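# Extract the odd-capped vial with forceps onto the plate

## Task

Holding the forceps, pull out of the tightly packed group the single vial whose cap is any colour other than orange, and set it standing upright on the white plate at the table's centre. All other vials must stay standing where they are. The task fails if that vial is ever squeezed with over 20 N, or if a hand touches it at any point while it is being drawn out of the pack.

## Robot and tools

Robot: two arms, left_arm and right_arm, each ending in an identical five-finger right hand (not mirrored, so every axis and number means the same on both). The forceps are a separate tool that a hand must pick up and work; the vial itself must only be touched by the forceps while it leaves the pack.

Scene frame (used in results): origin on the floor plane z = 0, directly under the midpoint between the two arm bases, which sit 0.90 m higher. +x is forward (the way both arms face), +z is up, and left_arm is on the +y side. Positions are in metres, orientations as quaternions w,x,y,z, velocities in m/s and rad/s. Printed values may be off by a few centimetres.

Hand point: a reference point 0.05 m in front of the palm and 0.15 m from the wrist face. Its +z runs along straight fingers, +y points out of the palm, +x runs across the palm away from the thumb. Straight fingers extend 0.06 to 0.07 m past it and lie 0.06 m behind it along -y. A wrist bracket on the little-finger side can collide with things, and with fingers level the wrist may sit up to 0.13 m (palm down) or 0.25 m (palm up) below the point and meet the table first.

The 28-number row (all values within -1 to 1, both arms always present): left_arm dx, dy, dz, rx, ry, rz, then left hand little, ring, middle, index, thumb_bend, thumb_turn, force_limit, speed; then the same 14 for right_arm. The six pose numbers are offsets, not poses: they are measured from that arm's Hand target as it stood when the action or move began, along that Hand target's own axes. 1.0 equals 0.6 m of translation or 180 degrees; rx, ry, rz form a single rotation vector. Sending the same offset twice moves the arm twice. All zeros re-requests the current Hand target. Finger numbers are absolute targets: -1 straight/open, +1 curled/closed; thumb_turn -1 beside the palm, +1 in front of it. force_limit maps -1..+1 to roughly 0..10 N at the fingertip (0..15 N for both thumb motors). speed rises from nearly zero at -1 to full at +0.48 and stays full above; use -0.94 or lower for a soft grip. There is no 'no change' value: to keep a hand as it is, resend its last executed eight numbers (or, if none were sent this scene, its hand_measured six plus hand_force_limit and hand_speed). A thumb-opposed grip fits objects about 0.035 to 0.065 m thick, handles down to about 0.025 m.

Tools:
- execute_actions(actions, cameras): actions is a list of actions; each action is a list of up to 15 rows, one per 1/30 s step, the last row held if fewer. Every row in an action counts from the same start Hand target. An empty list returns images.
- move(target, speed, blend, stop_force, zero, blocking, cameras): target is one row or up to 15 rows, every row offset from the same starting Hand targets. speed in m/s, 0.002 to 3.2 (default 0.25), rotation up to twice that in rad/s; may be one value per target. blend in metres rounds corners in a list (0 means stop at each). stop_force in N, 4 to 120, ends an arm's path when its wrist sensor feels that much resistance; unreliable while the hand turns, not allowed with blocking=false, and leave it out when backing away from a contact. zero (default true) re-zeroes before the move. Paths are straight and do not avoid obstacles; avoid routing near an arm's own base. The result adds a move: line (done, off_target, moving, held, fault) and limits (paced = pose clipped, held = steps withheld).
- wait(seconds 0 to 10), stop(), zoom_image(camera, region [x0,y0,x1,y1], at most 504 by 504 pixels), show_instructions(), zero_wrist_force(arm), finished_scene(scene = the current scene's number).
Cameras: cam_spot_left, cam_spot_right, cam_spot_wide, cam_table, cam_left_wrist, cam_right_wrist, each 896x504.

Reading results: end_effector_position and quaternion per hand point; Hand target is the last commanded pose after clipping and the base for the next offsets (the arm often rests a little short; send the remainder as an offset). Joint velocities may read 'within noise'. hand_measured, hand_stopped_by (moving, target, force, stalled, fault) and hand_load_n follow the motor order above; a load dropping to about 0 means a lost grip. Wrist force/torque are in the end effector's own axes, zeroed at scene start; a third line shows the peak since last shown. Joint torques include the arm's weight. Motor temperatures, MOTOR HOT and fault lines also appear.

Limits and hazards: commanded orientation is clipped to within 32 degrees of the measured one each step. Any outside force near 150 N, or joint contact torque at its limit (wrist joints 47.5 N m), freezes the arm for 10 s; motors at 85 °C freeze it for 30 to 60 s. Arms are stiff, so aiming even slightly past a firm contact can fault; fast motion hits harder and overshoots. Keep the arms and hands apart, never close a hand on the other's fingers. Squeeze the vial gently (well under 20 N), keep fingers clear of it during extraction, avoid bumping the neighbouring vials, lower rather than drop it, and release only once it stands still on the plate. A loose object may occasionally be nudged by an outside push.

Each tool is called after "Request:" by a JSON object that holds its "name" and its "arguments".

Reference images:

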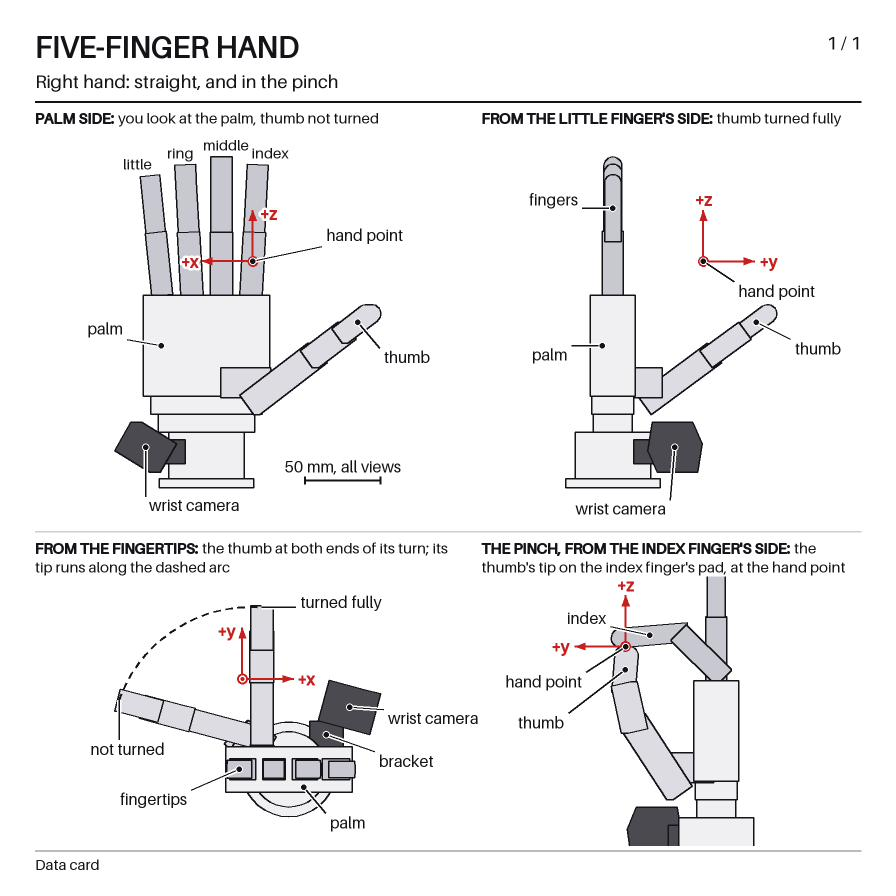

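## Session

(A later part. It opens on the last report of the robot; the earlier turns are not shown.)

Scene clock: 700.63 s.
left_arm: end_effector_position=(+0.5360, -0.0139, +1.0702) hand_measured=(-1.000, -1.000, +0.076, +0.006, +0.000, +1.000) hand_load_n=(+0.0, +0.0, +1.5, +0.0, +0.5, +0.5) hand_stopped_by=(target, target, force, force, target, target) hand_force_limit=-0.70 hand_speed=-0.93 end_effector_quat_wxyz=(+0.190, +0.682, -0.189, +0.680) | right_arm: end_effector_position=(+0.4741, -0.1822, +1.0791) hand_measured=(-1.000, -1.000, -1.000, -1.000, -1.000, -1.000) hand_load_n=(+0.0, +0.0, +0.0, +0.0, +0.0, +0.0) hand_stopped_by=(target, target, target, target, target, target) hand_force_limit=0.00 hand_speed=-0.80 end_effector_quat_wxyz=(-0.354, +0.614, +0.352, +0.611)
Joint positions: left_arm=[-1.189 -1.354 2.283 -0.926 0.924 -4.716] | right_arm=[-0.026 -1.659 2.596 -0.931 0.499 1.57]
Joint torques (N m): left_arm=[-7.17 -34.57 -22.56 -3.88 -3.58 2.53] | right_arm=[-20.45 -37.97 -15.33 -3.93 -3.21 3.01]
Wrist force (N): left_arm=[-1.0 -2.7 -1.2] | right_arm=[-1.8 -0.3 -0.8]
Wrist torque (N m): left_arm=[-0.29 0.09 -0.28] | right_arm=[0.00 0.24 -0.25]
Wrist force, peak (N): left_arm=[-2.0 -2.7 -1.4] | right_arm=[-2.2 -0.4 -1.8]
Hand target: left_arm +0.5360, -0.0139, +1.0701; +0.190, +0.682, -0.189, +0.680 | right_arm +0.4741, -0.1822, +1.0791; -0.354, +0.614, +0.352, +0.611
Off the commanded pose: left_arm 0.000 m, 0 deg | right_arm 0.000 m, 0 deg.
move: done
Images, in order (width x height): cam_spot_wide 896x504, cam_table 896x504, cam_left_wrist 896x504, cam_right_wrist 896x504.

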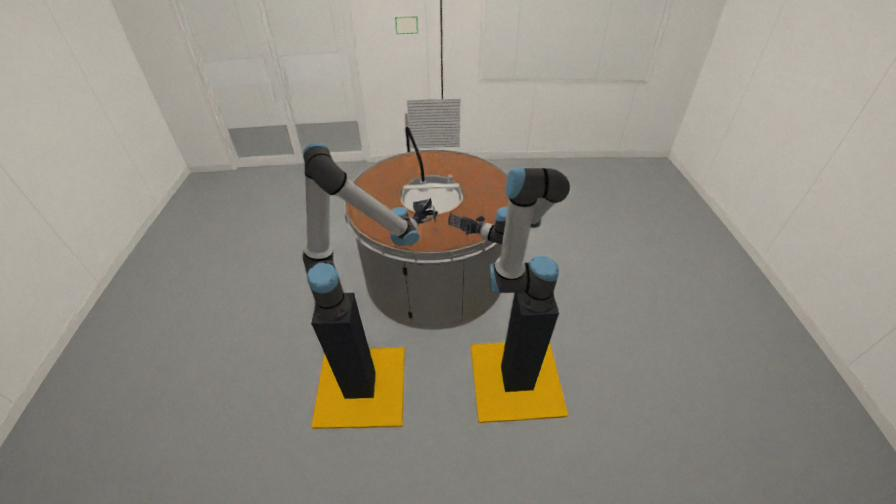

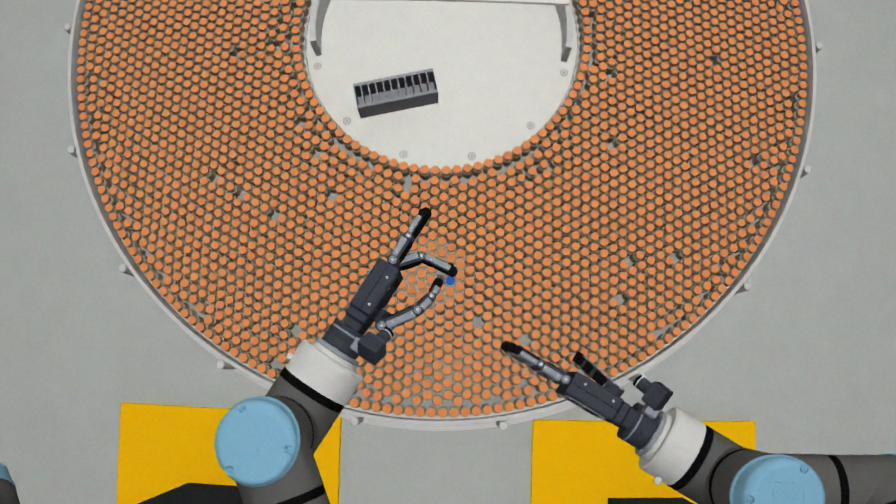

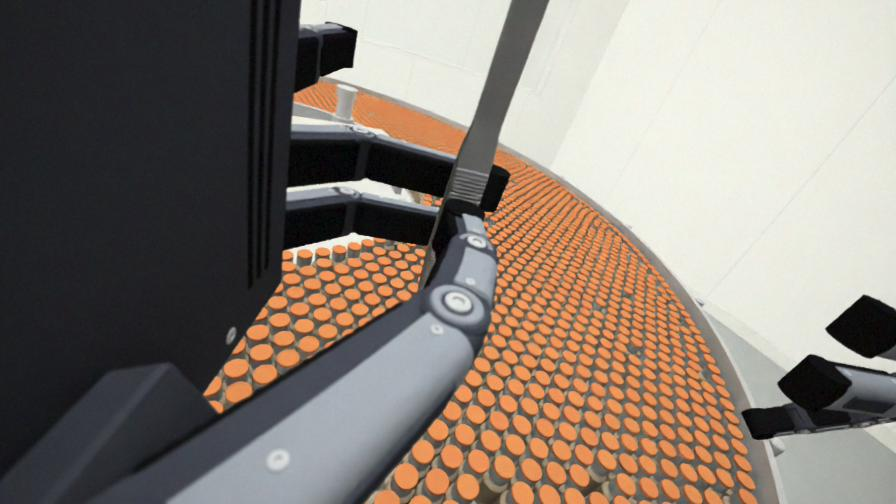

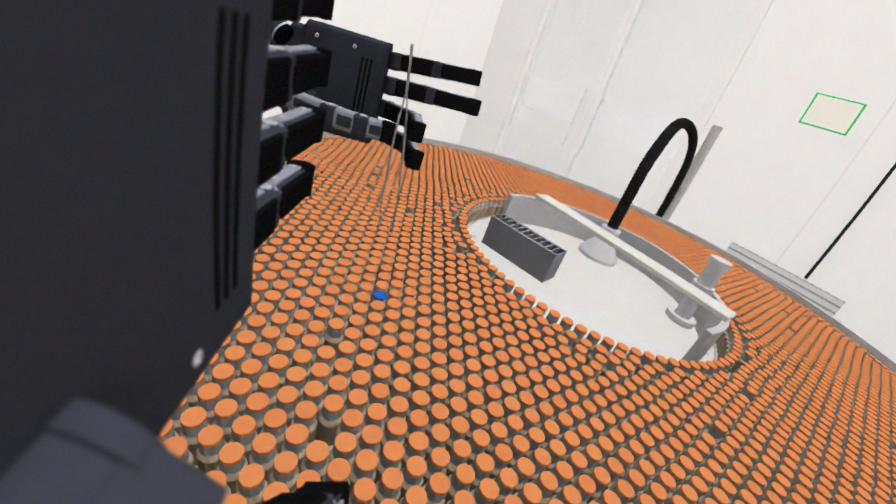

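Request:
{"name": "move", "arguments": {"target": [0, 0.0067, 0.0117, 0, 0, 0, -1, -1, 0.066, 0.16, 0.0, 1, -0.7, -0.93, 0, 0, 0, 0, 0, 0, -1, -1, -1, -1, -1, -1, 0, -0.8], "speed": 0.05, "cameras": ["cam_left_wrist", "cam_right_wrist", "cam_table"]}}

Request:
{"name": "zoom_image", "arguments": {"camera": "cam_right_wrist", "region": [340, 180, 440, 310]}}

Request:
{"name": "zoom_image", "arguments": {"camera": "cam_right_wrist", "region": [360, 30, 460, 130]}}

Scene clock: 745.80 s.
left_arm: end_effector_position=(+0.5398, -0.0208, +1.0701) hand_measured=(-1.000, -1.000, +0.066, +0.006, +0.000, +1.000) hand_load_n=(+0.0, +0.0, +1.0, +0.0, +0.5, +0.5) hand_stopped_by=(target, target, target, force, target, target) hand_force_limit=-0.70 hand_speed=-0.93 end_effector_quat_wxyz=(+0.190, +0.682, -0.189, +0.680) | right_arm: end_effector_position=(+0.4741, -0.1822, +1.0791) hand_measured=(-1.000, -1.000, -1.000, -1.000, -1.000, -1.000) hand_load_n=(+0.0, +0.0, +0.0, +0.0, +0.0, +0.0) hand_stopped_by=(target, target, target, target, target, target) hand_force_limit=0.00 hand_speed=-0.80 end_effector_quat_wxyz=(-0.354, +0.614, +0.352, +0.611)
Joint positions: left_arm=[-1.187 -1.343 2.268 -0.922 0.926 -4.716] | right_arm=[-0.026 -1.659 2.596 -0.931 0.499 1.57]
Joint torques (N m): left_arm=[14.95 -37.7 -39.88 1.24 3.91 2.35] | right_arm=[-21.24 -36.61 -15.73 -3.96 -2.91 2.45]
Wrist force (N): left_arm=[-0.8 -2.8 -1.1] | right_arm=[-2.1 -0.4 -1.2]
Wrist torque (N m): left_arm=[-0.30 0.07 -0.27] | right_arm=[0.00 0.31 -0.27]
Wrist force, peak (N): left_arm=[-1.1 -2.9 -1.3] | right_arm=[-2.3 -0.7 -1.4]
Hand target: left_arm +0.5399, -0.0210, +1.0701; +0.190, +0.682, -0.189, +0.680 | right_arm +0.4741, -0.1822, +1.0791; -0.354, +0.614, +0.352, +0.611
Off the commanded pose: left_arm 0.000 m, 0 deg | right_arm 0.000 m, 0 deg.
move: done
Images, in order (width x height): cam_table 896x504, cam_left_wrist 896x504, cam_right_wrist 896x504.

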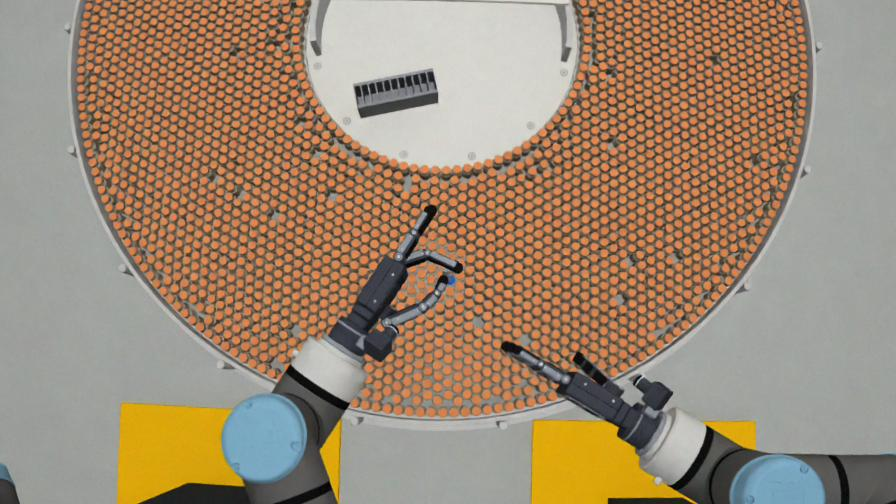

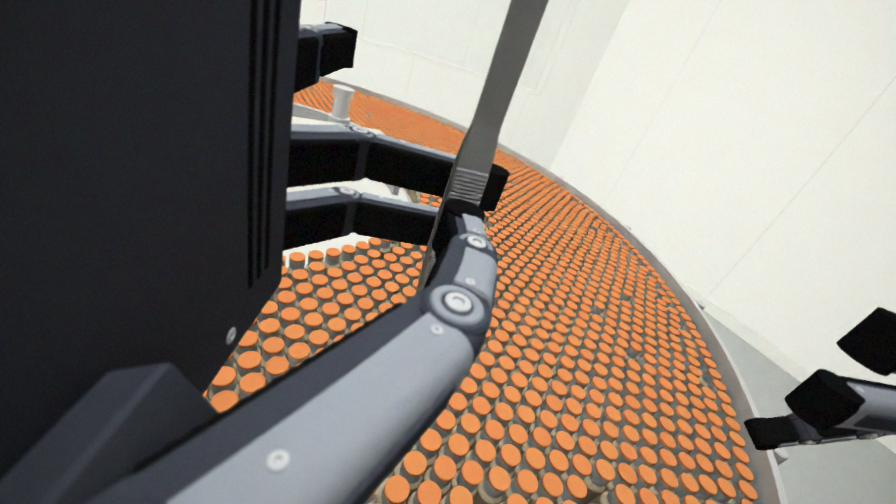

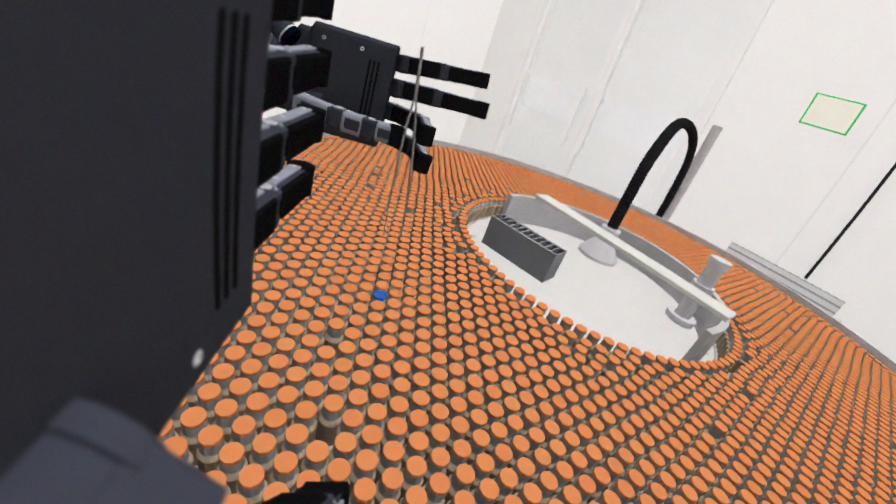

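Scaled by 3.877 from the camera's 896x504 image, which has a finer 1280x720 frame.

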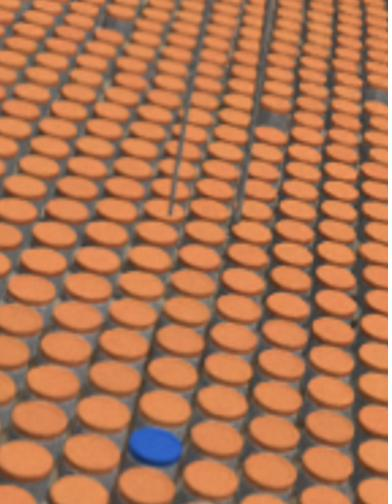

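Scaled by 5.040 from the camera's 896x504 image, which has a finer 1280x720 frame.

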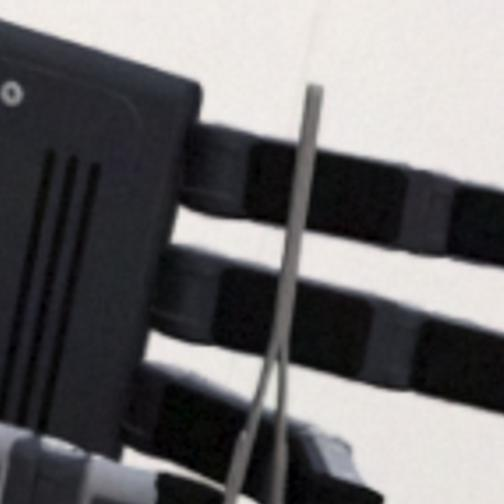

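Request:
{"name": "move", "arguments": {"target": [0, 0, 0, 0, 0, 0, -1, -1, 0.066, 0.05, 0.0, 1, -0.86, -0.95, 0, 0, 0, 0, 0, 0, -1, -1, -1, -1, -1, -1, 0, -0.8], "cameras": ["cam_left_wrist", "cam_right_wrist"]}}

Request:
{"name": "zoom_image", "arguments": {"camera": "cam_right_wrist", "region": [340, 180, 440, 310]}}

Request:
{"name": "zoom_image", "arguments": {"camera": "cam_right_wrist", "region": [360, 30, 460, 130]}}

Request:
{"name": "zoom_image", "arguments": {"camera": "cam_right_wrist", "region": [360, 90, 460, 190]}}

Scene clock: 764.77 s.
left_arm: end_effector_position=(+0.5399, -0.0210, +1.0701) hand_measured=(-1.000, -1.000, +0.066, +0.014, +0.000, +1.000) hand_load_n=(+0.0, +0.0, +0.5, +0.5, +0.5, +0.0) hand_stopped_by=(target, target, target, force, target, target) hand_force_limit=-0.86 hand_speed=-0.95 end_effector_quat_wxyz=(+0.190, +0.682, -0.189, +0.680) | right_arm: end_effector_position=(+0.4741, -0.1822, +1.0791) hand_measured=(-1.000, -1.000, -1.000, -1.000, -1.000, -1.000) hand_load_n=(+0.0, +0.0, +0.0, +0.0, +0.0, +0.5) hand_stopped_by=(target, target, target, target, target, target) hand_force_limit=0.00 hand_speed=-0.80 end_effector_quat_wxyz=(-0.354, +0.614, +0.352, +0.611)
Joint positions: left_arm=[-1.186 -1.343 2.268 -0.922 0.926 -4.716] | right_arm=[-0.026 -1.659 2.596 -0.931 0.499 1.57]
Joint torques (N m): left_arm=[14.64 -33.66 -40.57 0.93 3.94 0.78] | right_arm=[-20.72 -36.35 -15.22 -4.05 -2.64 2.8]
Wrist force (N): left_arm=[-1.1 -2.9 -1.2] | right_arm=[-1.8 -0.6 -1.4]
Wrist torque (N m): left_arm=[-0.31 0.10 -0.28] | right_arm=[-0.01 0.26 -0.26]
Wrist force, peak (N): left_arm=[-1.1 -3.0 -1.2] | right_arm=[-2.3 -0.5 -1.6]
Hand target: left_arm +0.5399, -0.0210, +1.0701; +0.190, +0.682, -0.189, +0.680 | right_arm +0.4741, -0.1822, +1.0791; -0.354, +0.614, +0.352, +0.611
Off the commanded pose: left_arm 0.000 m, 0 deg | right_arm 0.000 m, 0 deg.
move: done
Images, in order (width x height): cam_left_wrist 896x504, cam_right_wrist 896x504.

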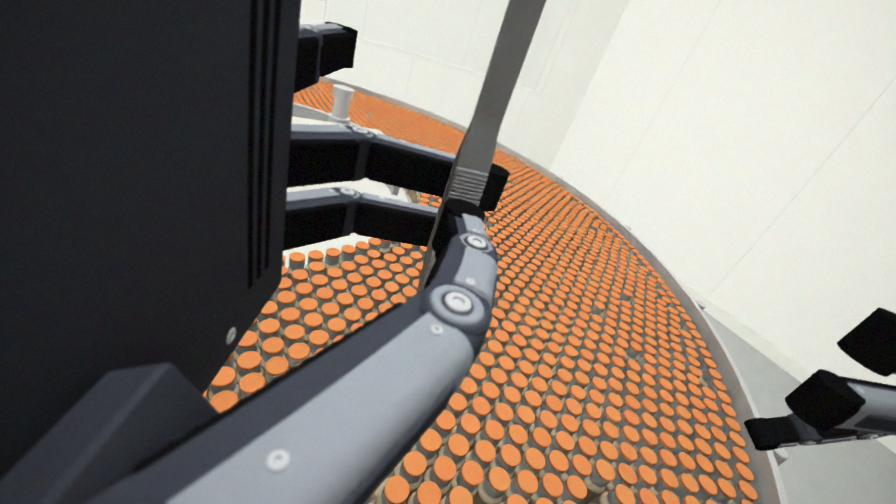

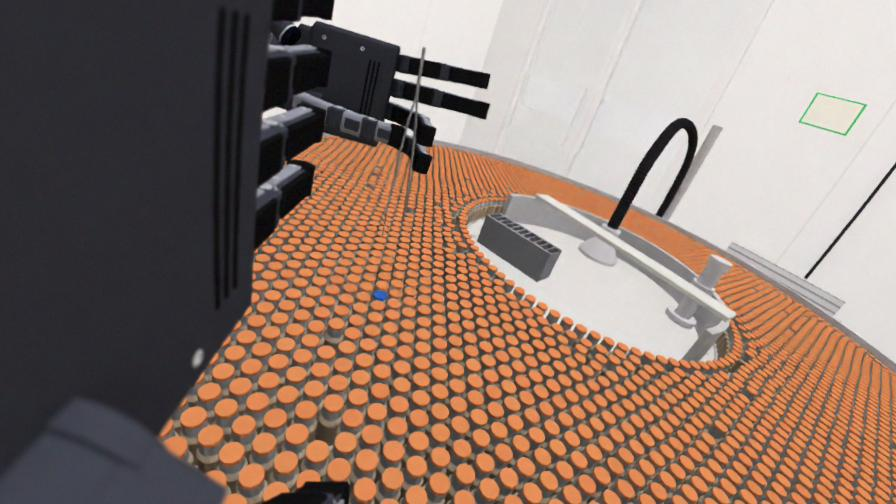

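Scaled by 3.877 from the camera's 896x504 image, which has a finer 1280x720 frame.

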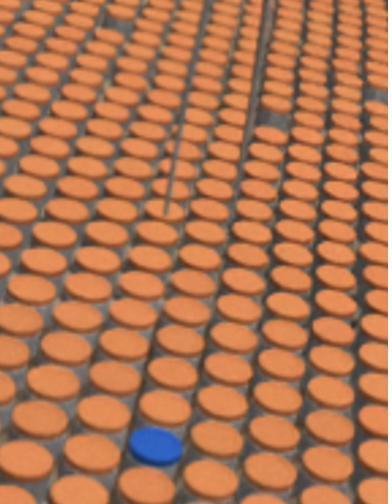

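Scaled by 5.040 from the camera's 896x504 image, which has a finer 1280x720 frame.

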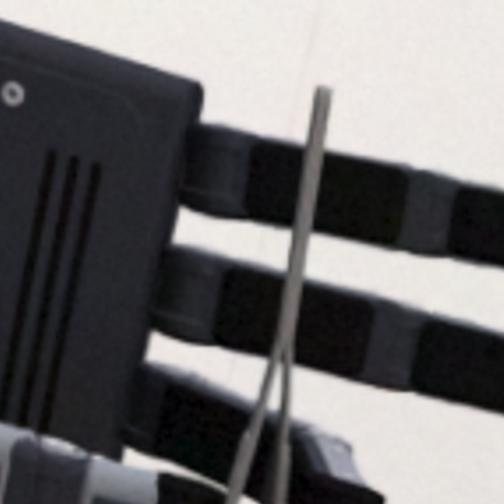

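Scaled by 5.040 from the camera's 896x504 image, which has a finer 1280x720 frame.

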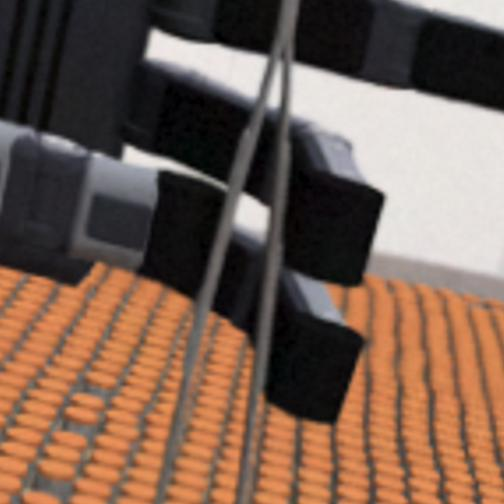

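Request:
{"name": "move", "arguments": {"target": [-0.0417, 0, 0, 0, 0, 0, -1, -1, 0.066, 0.05, 0.0, 1, -0.86, -0.95, 0, 0, 0, 0, 0, 0, -1, -1, -1, -1, -1, -1, 0, -0.8], "speed": 0.03, "cameras": ["cam_left_wrist", "cam_right_wrist", "cam_table"]}}

Request:
{"name": "zoom_image", "arguments": {"camera": "cam_right_wrist", "region": [340, 230, 440, 330]}}

Request:
{"name": "zoom_image", "arguments": {"camera": "cam_table", "region": [400, 230, 500, 330]}}

Scene clock: 776.97 s.
left_arm: end_effector_position=(+0.5398, -0.0210, +1.0453) hand_measured=(-1.000, -1.000, +0.066, +0.014, +0.000, +1.000) hand_load_n=(+0.0, +0.0, +0.5, +0.5, +0.5, +0.0) hand_stopped_by=(target, target, target, force, target, target) hand_force_limit=-0.86 hand_speed=-0.95 end_effector_quat_wxyz=(+0.190, +0.682, -0.189, +0.680) | right_arm: end_effector_position=(+0.4741, -0.1822, +1.0791) hand_measured=(-1.000, -1.000, -1.000, -1.000, -1.000, -1.000) hand_load_n=(+0.0, +0.0, +0.0, +0.0, +0.0, +0.0) hand_stopped_by=(target, target, target, target, target, target) hand_force_limit=0.00 hand_speed=-0.80 end_effector_quat_wxyz=(-0.354, +0.614, +0.352, +0.611)
Joint positions: left_arm=[-1.187 -1.3 2.28 -0.977 0.926 -4.716] | right_arm=[-0.026 -1.659 2.596 -0.931 0.499 1.57]
Joint torques (N m): left_arm=[-6.99 -36.35 -21.18 -4.61 -2.2 1.01] | right_arm=[-22.7 -36.68 -15.04 -3.49 -3.47 2.6]
Wrist force (N): left_arm=[-1.5 -2.4 -1.5] | right_arm=[-1.9 -0.4 -1.5]
Wrist torque (N m): left_arm=[-0.19 0.19 -0.32] | right_arm=[0.01 0.29 -0.26]
Wrist force, peak (N): left_arm=[-1.3 -3.1 -1.1] | right_arm=[-2.1 -0.4 -1.7]
Hand target: left_arm +0.5398, -0.0210, +1.0451; +0.190, +0.682, -0.189, +0.680 | right_arm +0.4741, -0.1822, +1.0791; -0.354, +0.614, +0.352, +0.611
Off the commanded pose: left_arm 0.000 m, 0 deg | right_arm 0.000 m, 0 deg.
move: done
Images, in order (width x height): cam_table 896x504, cam_left_wrist 896x504, cam_right_wrist 896x504.

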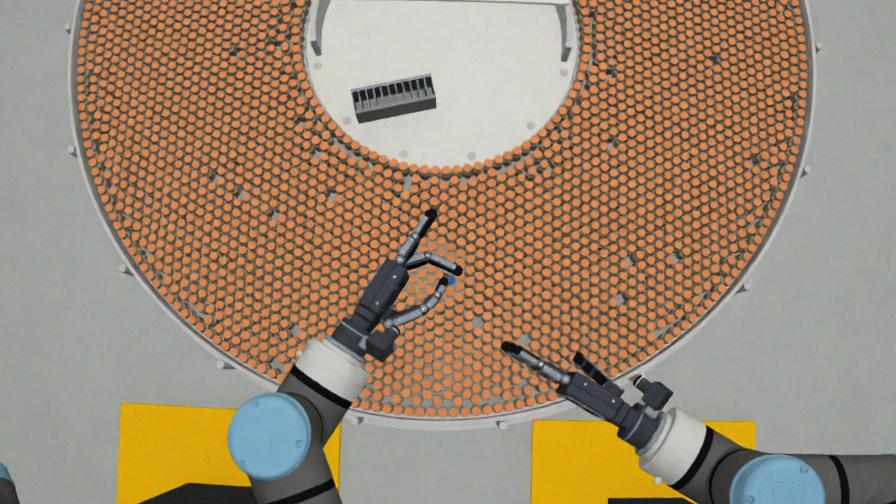

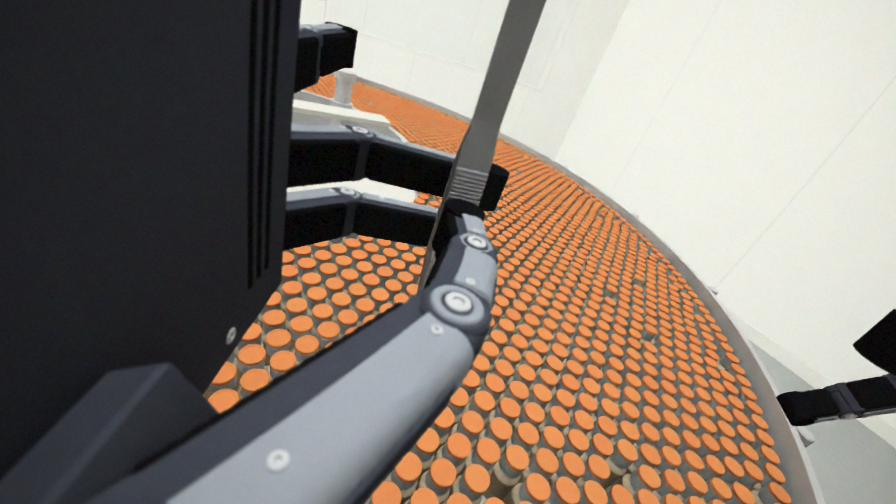

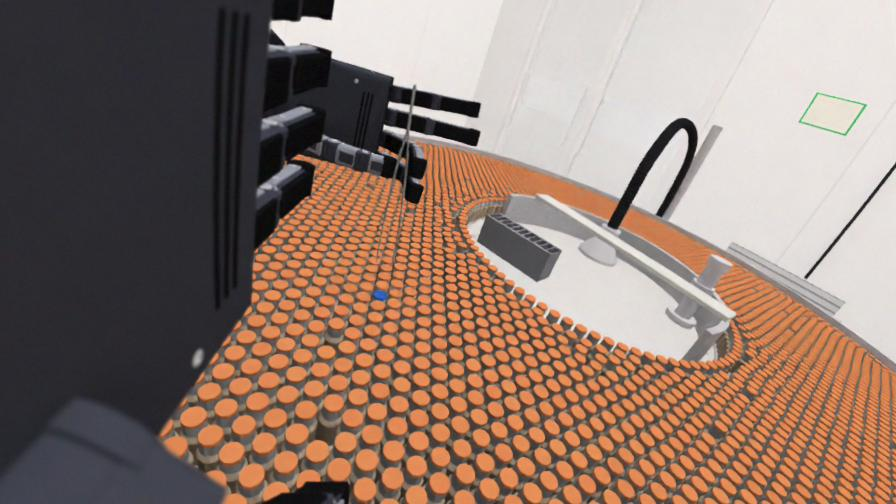

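Scaled by 5.040 from the camera's 896x504 image, which has a finer 1280x720 frame.

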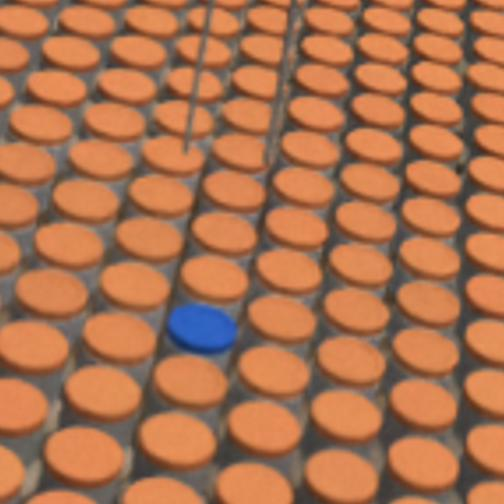

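Scaled by 5.040 from the camera's 896x504 image, which has a finer 1280x720 frame.

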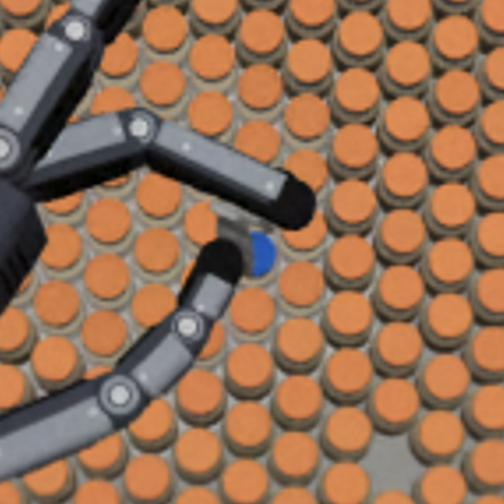

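Request:
{"name": "execute_actions", "arguments": {"actions": [], "cameras": ["cam_right_wrist","cam_table","cam_left_wrist"]}}

Request:
{"name": "zoom_image", "arguments": {"camera": "cam_right_wrist", "region": [340, 230, 440, 330]}}

Request:
{"name": "zoom_image", "arguments": {"camera": "cam_table", "region": [400, 230, 500, 330]}}

Scene clock: 804.20 s.
left_arm: end_effector_position=(+0.5398, -0.0210, +1.0451) hand_measured=(-1.000, -1.000, +0.066, +0.014, +0.000, +1.000) hand_load_n=(+0.0, +0.0, +0.5, +0.5, +0.5, +0.0) hand_stopped_by=(target, target, target, force, target, target) hand_force_limit=-0.86 hand_speed=-0.95 end_effector_quat_wxyz=(+0.190, +0.682, -0.189, +0.680) | right_arm: end_effector_position=(+0.4741, -0.1822, +1.0791) hand_measured=(-1.000, -1.000, -1.000, -1.000, -1.000, -1.000) hand_load_n=(+0.0, +0.0, +0.5, +0.0, +0.0, +0.0) hand_stopped_by=(target, target, target, target, target, target) hand_force_limit=0.00 hand_speed=-0.80 end_effector_quat_wxyz=(-0.354, +0.614, +0.352, +0.611)
Joint positions: left_arm=[-1.187 -1.3 2.28 -0.977 0.926 -4.716] | right_arm=[-0.026 -1.659 2.596 -0.931 0.499 1.57]
Joint velocities: within noise
Joint torques (N m): left_arm=[-8.83 -36.34 -20.91 -4.4 -2.76 2.21] | right_arm=[-22.23 -36.8 -15.29 -3.66 -2.86 2.65]
Motor temperatures (°C): left_arm=[48 34 39 47 50 42] | right_arm=[37 43 31 42 40 40]
Wrist force (N): left_arm=[-1.4 -2.5 -1.2] | right_arm=[-1.7 -0.7 -0.9]
Wrist torque (N m): left_arm=[-0.23 0.16 -0.31] | right_arm=[-0.06 0.24 -0.26]
Wrist force, peak (N): left_arm=[-1.2 -2.8 -1.7] | right_arm=[-2.2 -0.2 -1.8]
Hand target: left_arm +0.5398, -0.0210, +1.0451; +0.190, +0.682, -0.189, +0.680 | right_arm +0.4741, -0.1822, +1.0791; -0.354, +0.614, +0.352, +0.611
Off the commanded pose: left_arm 0.000 m, 0 deg | right_arm 0.000 m, 0 deg.
Images, in order (width x height): cam_table 896x504, cam_left_wrist 896x504, cam_right_wrist 896x504.

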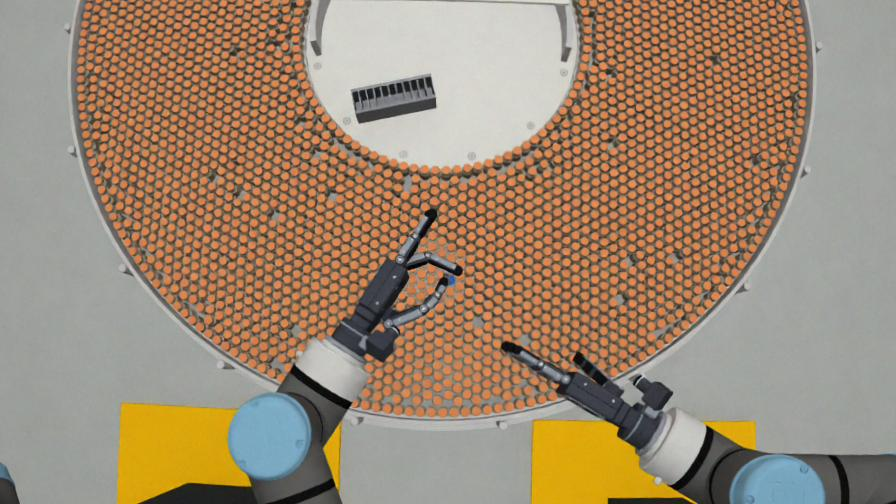

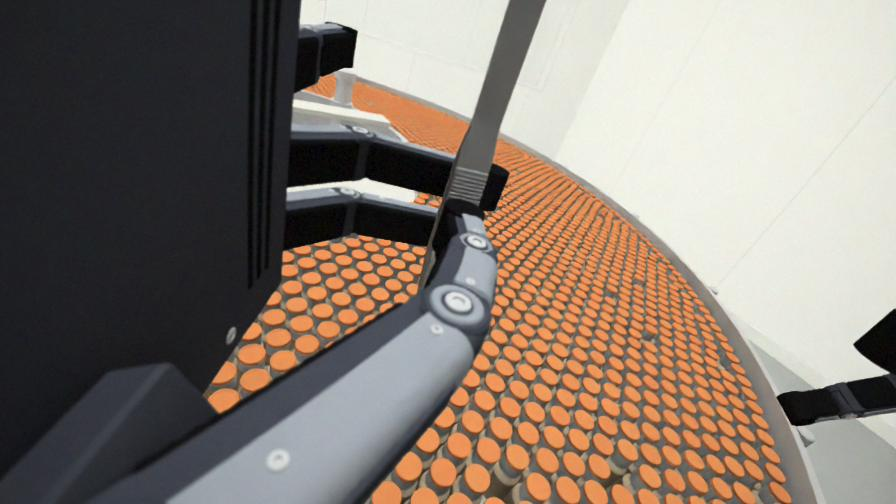

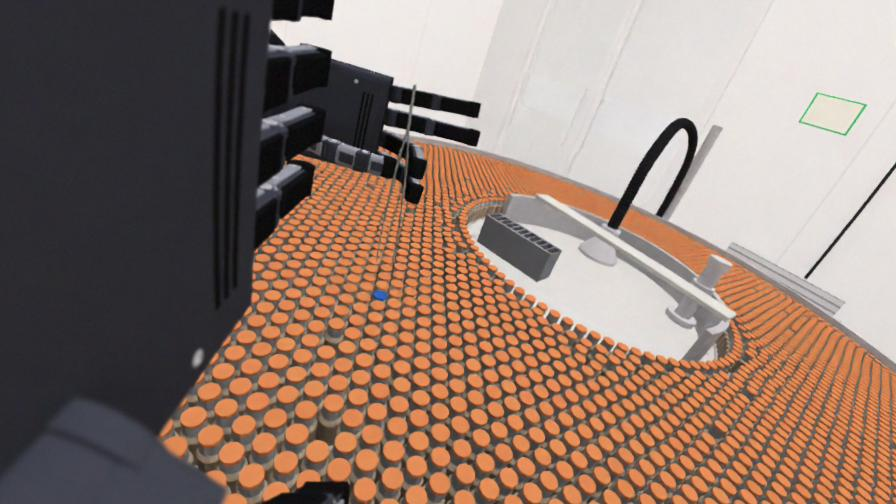

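Scaled by 5.040 from the camera's 896x504 image, which has a finer 1280x720 frame.

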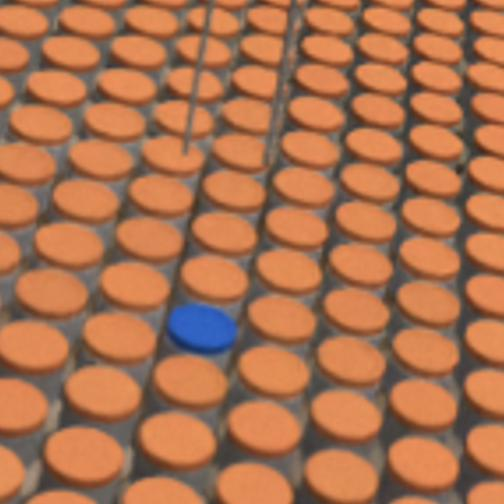

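Scaled by 5.040 from the camera's 896x504 image, which has a finer 1280x720 frame.

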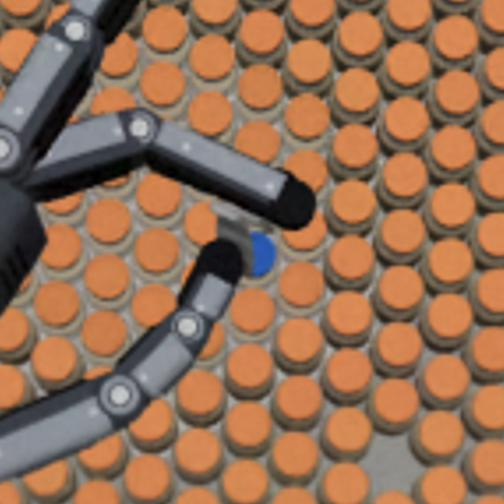

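Request:
{"name": "move", "arguments": {"target": [0,0,0,0,0,0,-1,-1,0.066,0.05,0.0,1,-0.86,-0.95, 0,0.1817,0.0889,0.2222,0,0,-1,-1,-1,-1,-1,-1,0,-0.8], "speed": 0.12, "cameras": ["cam_right_wrist"]}}

Request:
{"name": "zoom_image", "arguments": {"camera": "cam_right_wrist", "region": [340, 230, 440, 330]}}

Scene clock: 841.37 s.
left_arm: end_effector_position=(+0.5398, -0.0210, +1.0451) hand_measured=(-1.000, -1.000, +0.066, +0.014, +0.000, +1.000) hand_load_n=(+0.0, +0.0, +0.5, +0.5, +0.5, +0.0) hand_stopped_by=(target, target, target, force, target, target) hand_force_limit=-0.86 hand_speed=-0.95 end_effector_quat_wxyz=(+0.190, +0.682, -0.189, +0.680) | right_arm: end_effector_position=(+0.5951, -0.1907, +1.0785) hand_measured=(-1.000, -1.000, -1.000, -1.000, -1.000, -1.000) hand_load_n=(+0.0, +0.0, +0.0, +0.0, +0.0, +0.0) hand_stopped_by=(target, target, target, target, target, target) hand_force_limit=0.00 hand_speed=-0.80 end_effector_quat_wxyz=(+0.542, -0.456, -0.540, -0.454)
Joint positions: left_arm=[-1.187 -1.3 2.28 -0.977 0.926 -4.716] | right_arm=[-0.154 -1.256 2.118 -0.861 -0.327 1.575]
Joint torques (N m): left_arm=[-7.86 -36.33 -20.58 -4.08 -2.56 2.5] | right_arm=[17.52 -37.65 -37.46 3.11 -3.09 -3.61]
Wrist force (N): left_arm=[-1.0 -2.4 -1.4] | right_arm=[-1.7 -0.2 -1.2]
Wrist torque (N m): left_arm=[-0.19 0.10 -0.28] | right_arm=[0.11 0.20 -0.03]
Wrist force, peak (N): left_arm=[-1.4 -2.9 -1.4] | right_arm=[-1.7 -0.8 -2.0]
Hand target: left_arm +0.5398, -0.0210, +1.0451; +0.190, +0.682, -0.189, +0.680 | right_arm +0.5952, -0.1907, +1.0785; +0.542, -0.456, -0.540, -0.454
Off the commanded pose: left_arm 0.000 m, 0 deg | right_arm 0.000 m, 0 deg.
move: done
Images, in order (width x height): cam_right_wrist 896x504.

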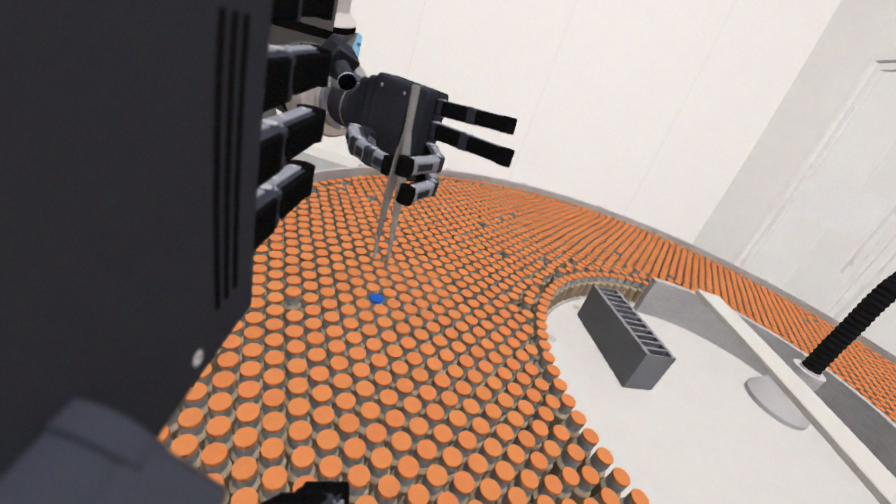

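Scaled by 5.040 from the camera's 896x504 image, which has a finer 1280x720 frame.

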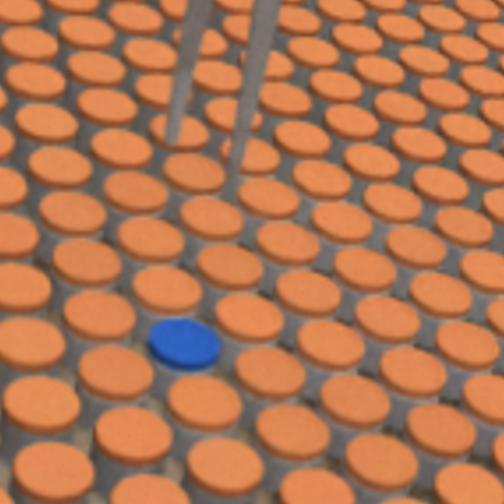

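Request:
{"name": "move", "arguments": {"target": [-0.0333,-0.0045,0.0022,0,0,0,-1,-1,0.066,0.05,0.0,1,-0.86,-0.95, 0,0,0,0,0,0,-1,-1,-1,-1,-1,-1,0,-0.8], "speed": 0.04, "cameras": ["cam_right_wrist"]}}

Request:
{"name": "zoom_image", "arguments": {"camera": "cam_right_wrist", "region": [340, 250, 420, 330]}}

Scene clock: 890.83 s.
left_arm: end_effector_position=(+0.5423, -0.0194, +1.0253) hand_measured=(-1.000, -1.000, +0.066, +0.014, +0.000, +1.000) hand_load_n=(+0.0, +0.0, +0.5, +0.5, +1.0, +0.0) hand_stopped_by=(target, target, target, force, target, target) hand_force_limit=-0.86 hand_speed=-0.95 end_effector_quat_wxyz=(+0.190, +0.682, -0.189, +0.680) | right_arm: end_effector_position=(+0.5952, -0.1907, +1.0785) hand_measured=(-1.000, -1.000, -1.000, -1.000, -1.000, -1.000) hand_load_n=(+0.0, +0.0, +0.0, +0.0, +0.0, +0.0) hand_stopped_by=(target, target, target, target, target, target) hand_force_limit=0.00 hand_speed=-0.80 end_effector_quat_wxyz=(+0.542, -0.456, -0.540, -0.454)
Joint positions: left_arm=[-1.181 -1.263 2.287 -1.021 0.932 -4.716] | right_arm=[-0.154 -1.256 2.117 -0.861 -0.327 1.574]
Joint torques (N m): left_arm=[16.59 -40.38 -19.1 -3.93 3.86 0.48] | right_arm=[16.54 -37.08 -38.54 2.65 -3.01 -3.79]
Wrist force (N): left_arm=[-1.0 -2.2 -1.6] | right_arm=[-1.8 -0.3 -1.0]
Wrist torque (N m): left_arm=[-0.17 0.13 -0.27] | right_arm=[0.08 0.22 -0.04]
Wrist force, peak (N): left_arm=[-1.5 -2.6 -1.7] | right_arm=[-2.2 -0.1 -1.6]
Hand target: left_arm +0.5423, -0.0194, +1.0251; +0.190, +0.682, -0.189, +0.680 | right_arm +0.5952, -0.1907, +1.0785; +0.542, -0.456, -0.540, -0.454
Off the commanded pose: left_arm 0.000 m, 0 deg | right_arm 0.000 m, 0 deg.
move: done
Images, in order (width x height): cam_right_wrist 896x504.

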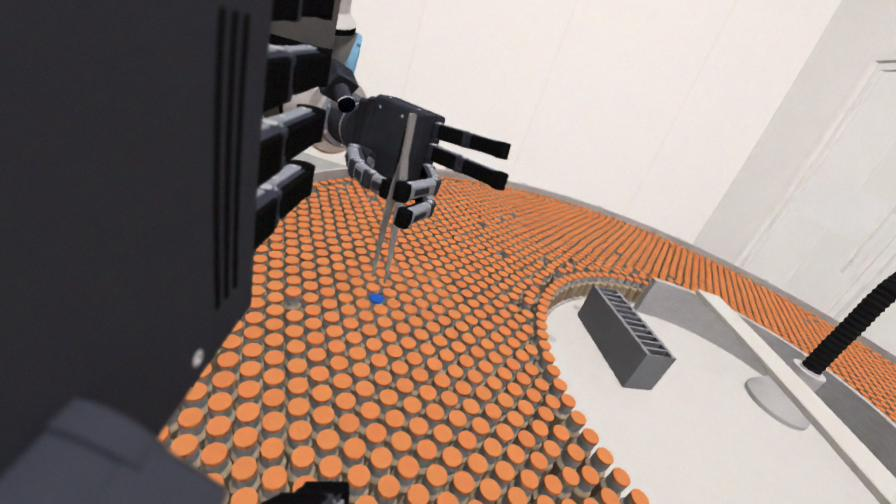

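Scaled by 6.300 from the camera's 896x504 image, which has a finer 1280x720 frame.

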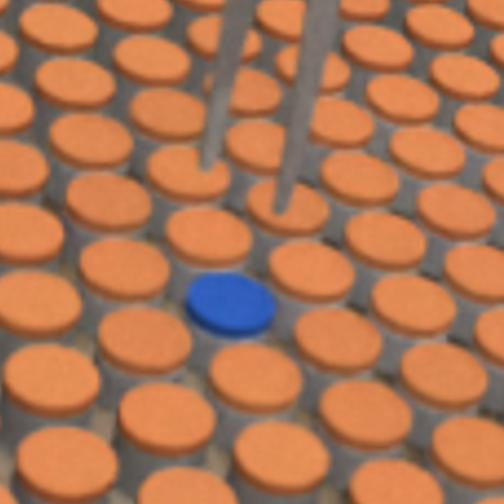

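Request:
{"name": "move", "arguments": {"target": [-0.02,0,0,0,0,0,-1,-1,0.066,0.05,0.0,1,-0.86,-0.95, 0,0,0,0,0,0,-1,-1,-1,-1,-1,-1,0,-0.8], "speed": 0.04, "cameras": ["cam_right_wrist"]}}

Request:
{"name": "zoom_image", "arguments": {"camera": "cam_right_wrist", "region": [350, 260, 410, 320]}}

Request:
{"name": "move", "arguments": {"target": [0,0,0,0,0,0,-1,-1,0.066,0.05,0.0,1,-0.86,-0.95, 0,-0.199,0.0,-0.2222,0,0,-1,-1,-1,-1,-1,-1,0,-0.8], "speed": 0.12, "cameras": ["cam_right_wrist"]}}

Request:
{"name": "zoom_image", "arguments": {"camera": "cam_right_wrist", "region": [350, 260, 410, 320]}}

Scene clock: 899.20 s.
left_arm: end_effector_position=(+0.5423, -0.0194, +1.0133) hand_measured=(-1.000, -1.000, +0.066, +0.014, +0.000, +1.000) hand_load_n=(+0.0, +0.0, +0.5, +0.5, +0.5, +0.0) hand_stopped_by=(target, target, target, force, target, target) hand_force_limit=-0.86 hand_speed=-0.95 end_effector_quat_wxyz=(+0.190, +0.682, -0.189, +0.680) | right_arm: end_effector_position=(+0.5952, -0.1907, +1.0785) hand_measured=(-1.000, -1.000, -1.000, -1.000, -1.000, -1.000) hand_load_n=(+0.0, +0.0, +0.0, +0.0, +0.0, +0.0) hand_stopped_by=(target, target, target, target, target, target) hand_force_limit=0.00 hand_speed=-0.80 end_effector_quat_wxyz=(+0.542, -0.456, -0.540, -0.454)
Joint positions: left_arm=[-1.181 -1.241 2.291 -1.047 0.932 -4.716] | right_arm=[-0.154 -1.256 2.117 -0.861 -0.327 1.574]
Joint torques (N m): left_arm=[-3 -38.26 -18.05 -4.26 -0.77 -0.51] | right_arm=[15.6 -39.21 -38.79 2.74 -3.26 -3.66]
Wrist force (N): left_arm=[-1.4 -2.2 -1.3] | right_arm=[-2.2 -0.3 -1.6]
Wrist torque (N m): left_arm=[-0.20 0.14 -0.28] | right_arm=[0.13 0.29 -0.06]
Wrist force, peak (N): left_arm=[-1.3 -2.5 -1.8] | right_arm=[-2.4 -0.3 -1.4]
Hand target: left_arm +0.5423, -0.0194, +1.0131; +0.190, +0.682, -0.189, +0.680 | right_arm +0.5952, -0.1907, +1.0785; +0.542, -0.456, -0.540, -0.454
Off the commanded pose: left_arm 0.000 m, 0 deg | right_arm 0.000 m, 0 deg.
move: done
Images, in order (width x height): cam_right_wrist 896x504.

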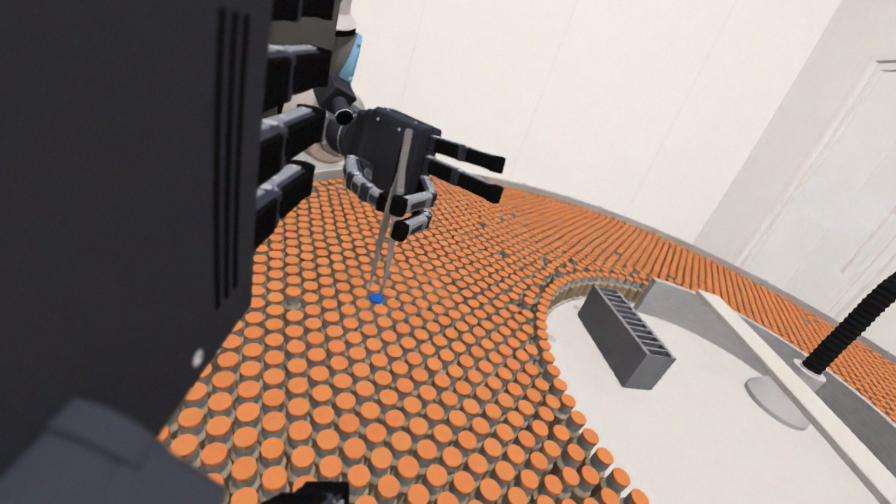

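Scaled by 8.400 from the camera's 896x504 image, which has a finer 1280x720 frame.

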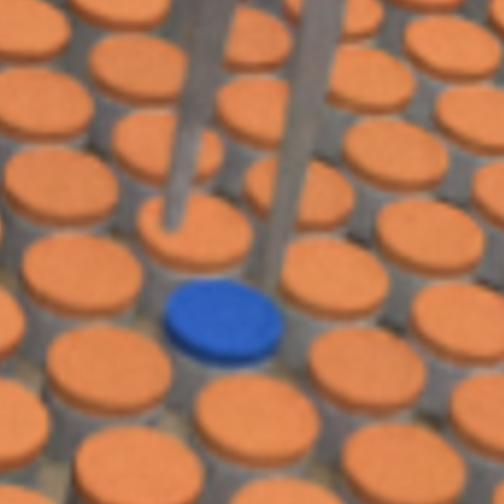

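Scene clock: 902.73 s.
left_arm: end_effector_position=(+0.5423, -0.0194, +1.0131) hand_measured=(-1.000, -1.000, +0.066, +0.014, +0.000, +1.000) hand_load_n=(+0.0, +0.0, +0.5, +0.5, +0.5, +0.0) hand_stopped_by=(target, target, target, force, target, target) hand_force_limit=-0.86 hand_speed=-0.95 end_effector_quat_wxyz=(+0.190, +0.682, -0.189, +0.680) | right_arm: end_effector_position=(+0.4776, -0.2113, +1.0791) hand_measured=(-1.000, -1.000, -1.000, -1.000, -1.000, -1.000) hand_load_n=(+0.0, +0.0, +0.0, +0.0, +0.0, +0.0) hand_stopped_by=(target, target, target, target, target, target) hand_force_limit=0.00 hand_speed=-0.80 end_effector_quat_wxyz=(-0.354, +0.614, +0.352, +0.611)
Joint positions: left_arm=[-1.181 -1.24 2.291 -1.048 0.932 -4.716] | right_arm=[-0.129 -1.682 2.615 -0.925 0.396 1.568]
Joint torques (N m): left_arm=[-3.46 -38.44 -17.82 -4.11 -1.55 0.66] | right_arm=[15.29 -36.9 -15.33 1.24 2.64 2.33]
Wrist force (N): left_arm=[-1.2 -2.6 -1.4] | right_arm=[-1.8 -0.3 -1.1]
Wrist torque (N m): left_arm=[-0.25 0.13 -0.28] | right_arm=[0.01 0.21 -0.25]
Wrist force, peak (N): left_arm=[-1.2 -2.8 -1.6] | right_arm=[-2.3 -0.6 -1.7]
Hand target: left_arm +0.5423, -0.0194, +1.0131; +0.190, +0.682, -0.189, +0.680 | right_arm +0.4775, -0.2112, +1.0791; -0.354, +0.614, +0.352, +0.611
Off the commanded pose: left_arm 0.000 m, 0 deg | right_arm 0.000 m, 0 deg.
move: done
Images, in order (width x height): cam_right_wrist 896x504.

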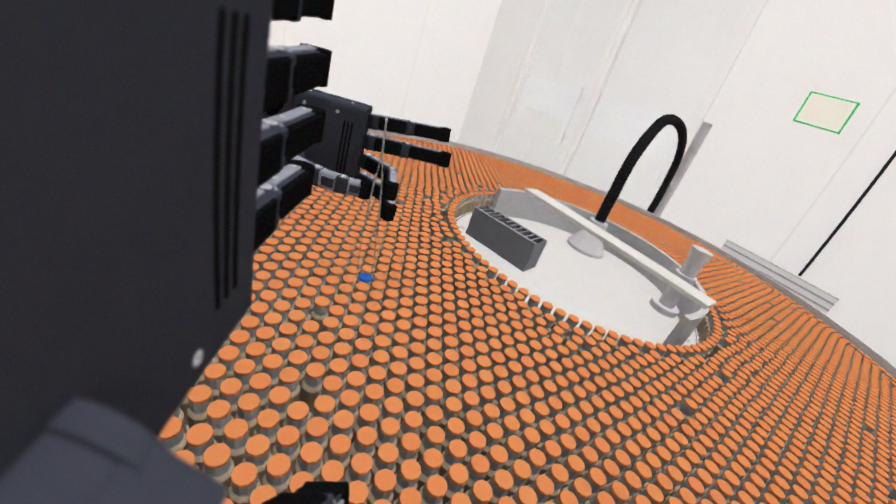

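Scaled by 8.400 from the camera's 896x504 image, which has a finer 1280x720 frame.

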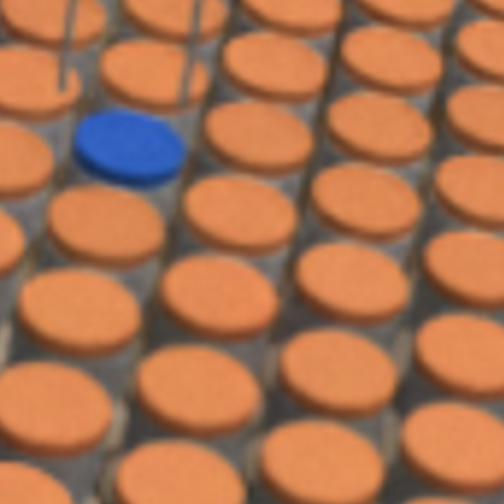

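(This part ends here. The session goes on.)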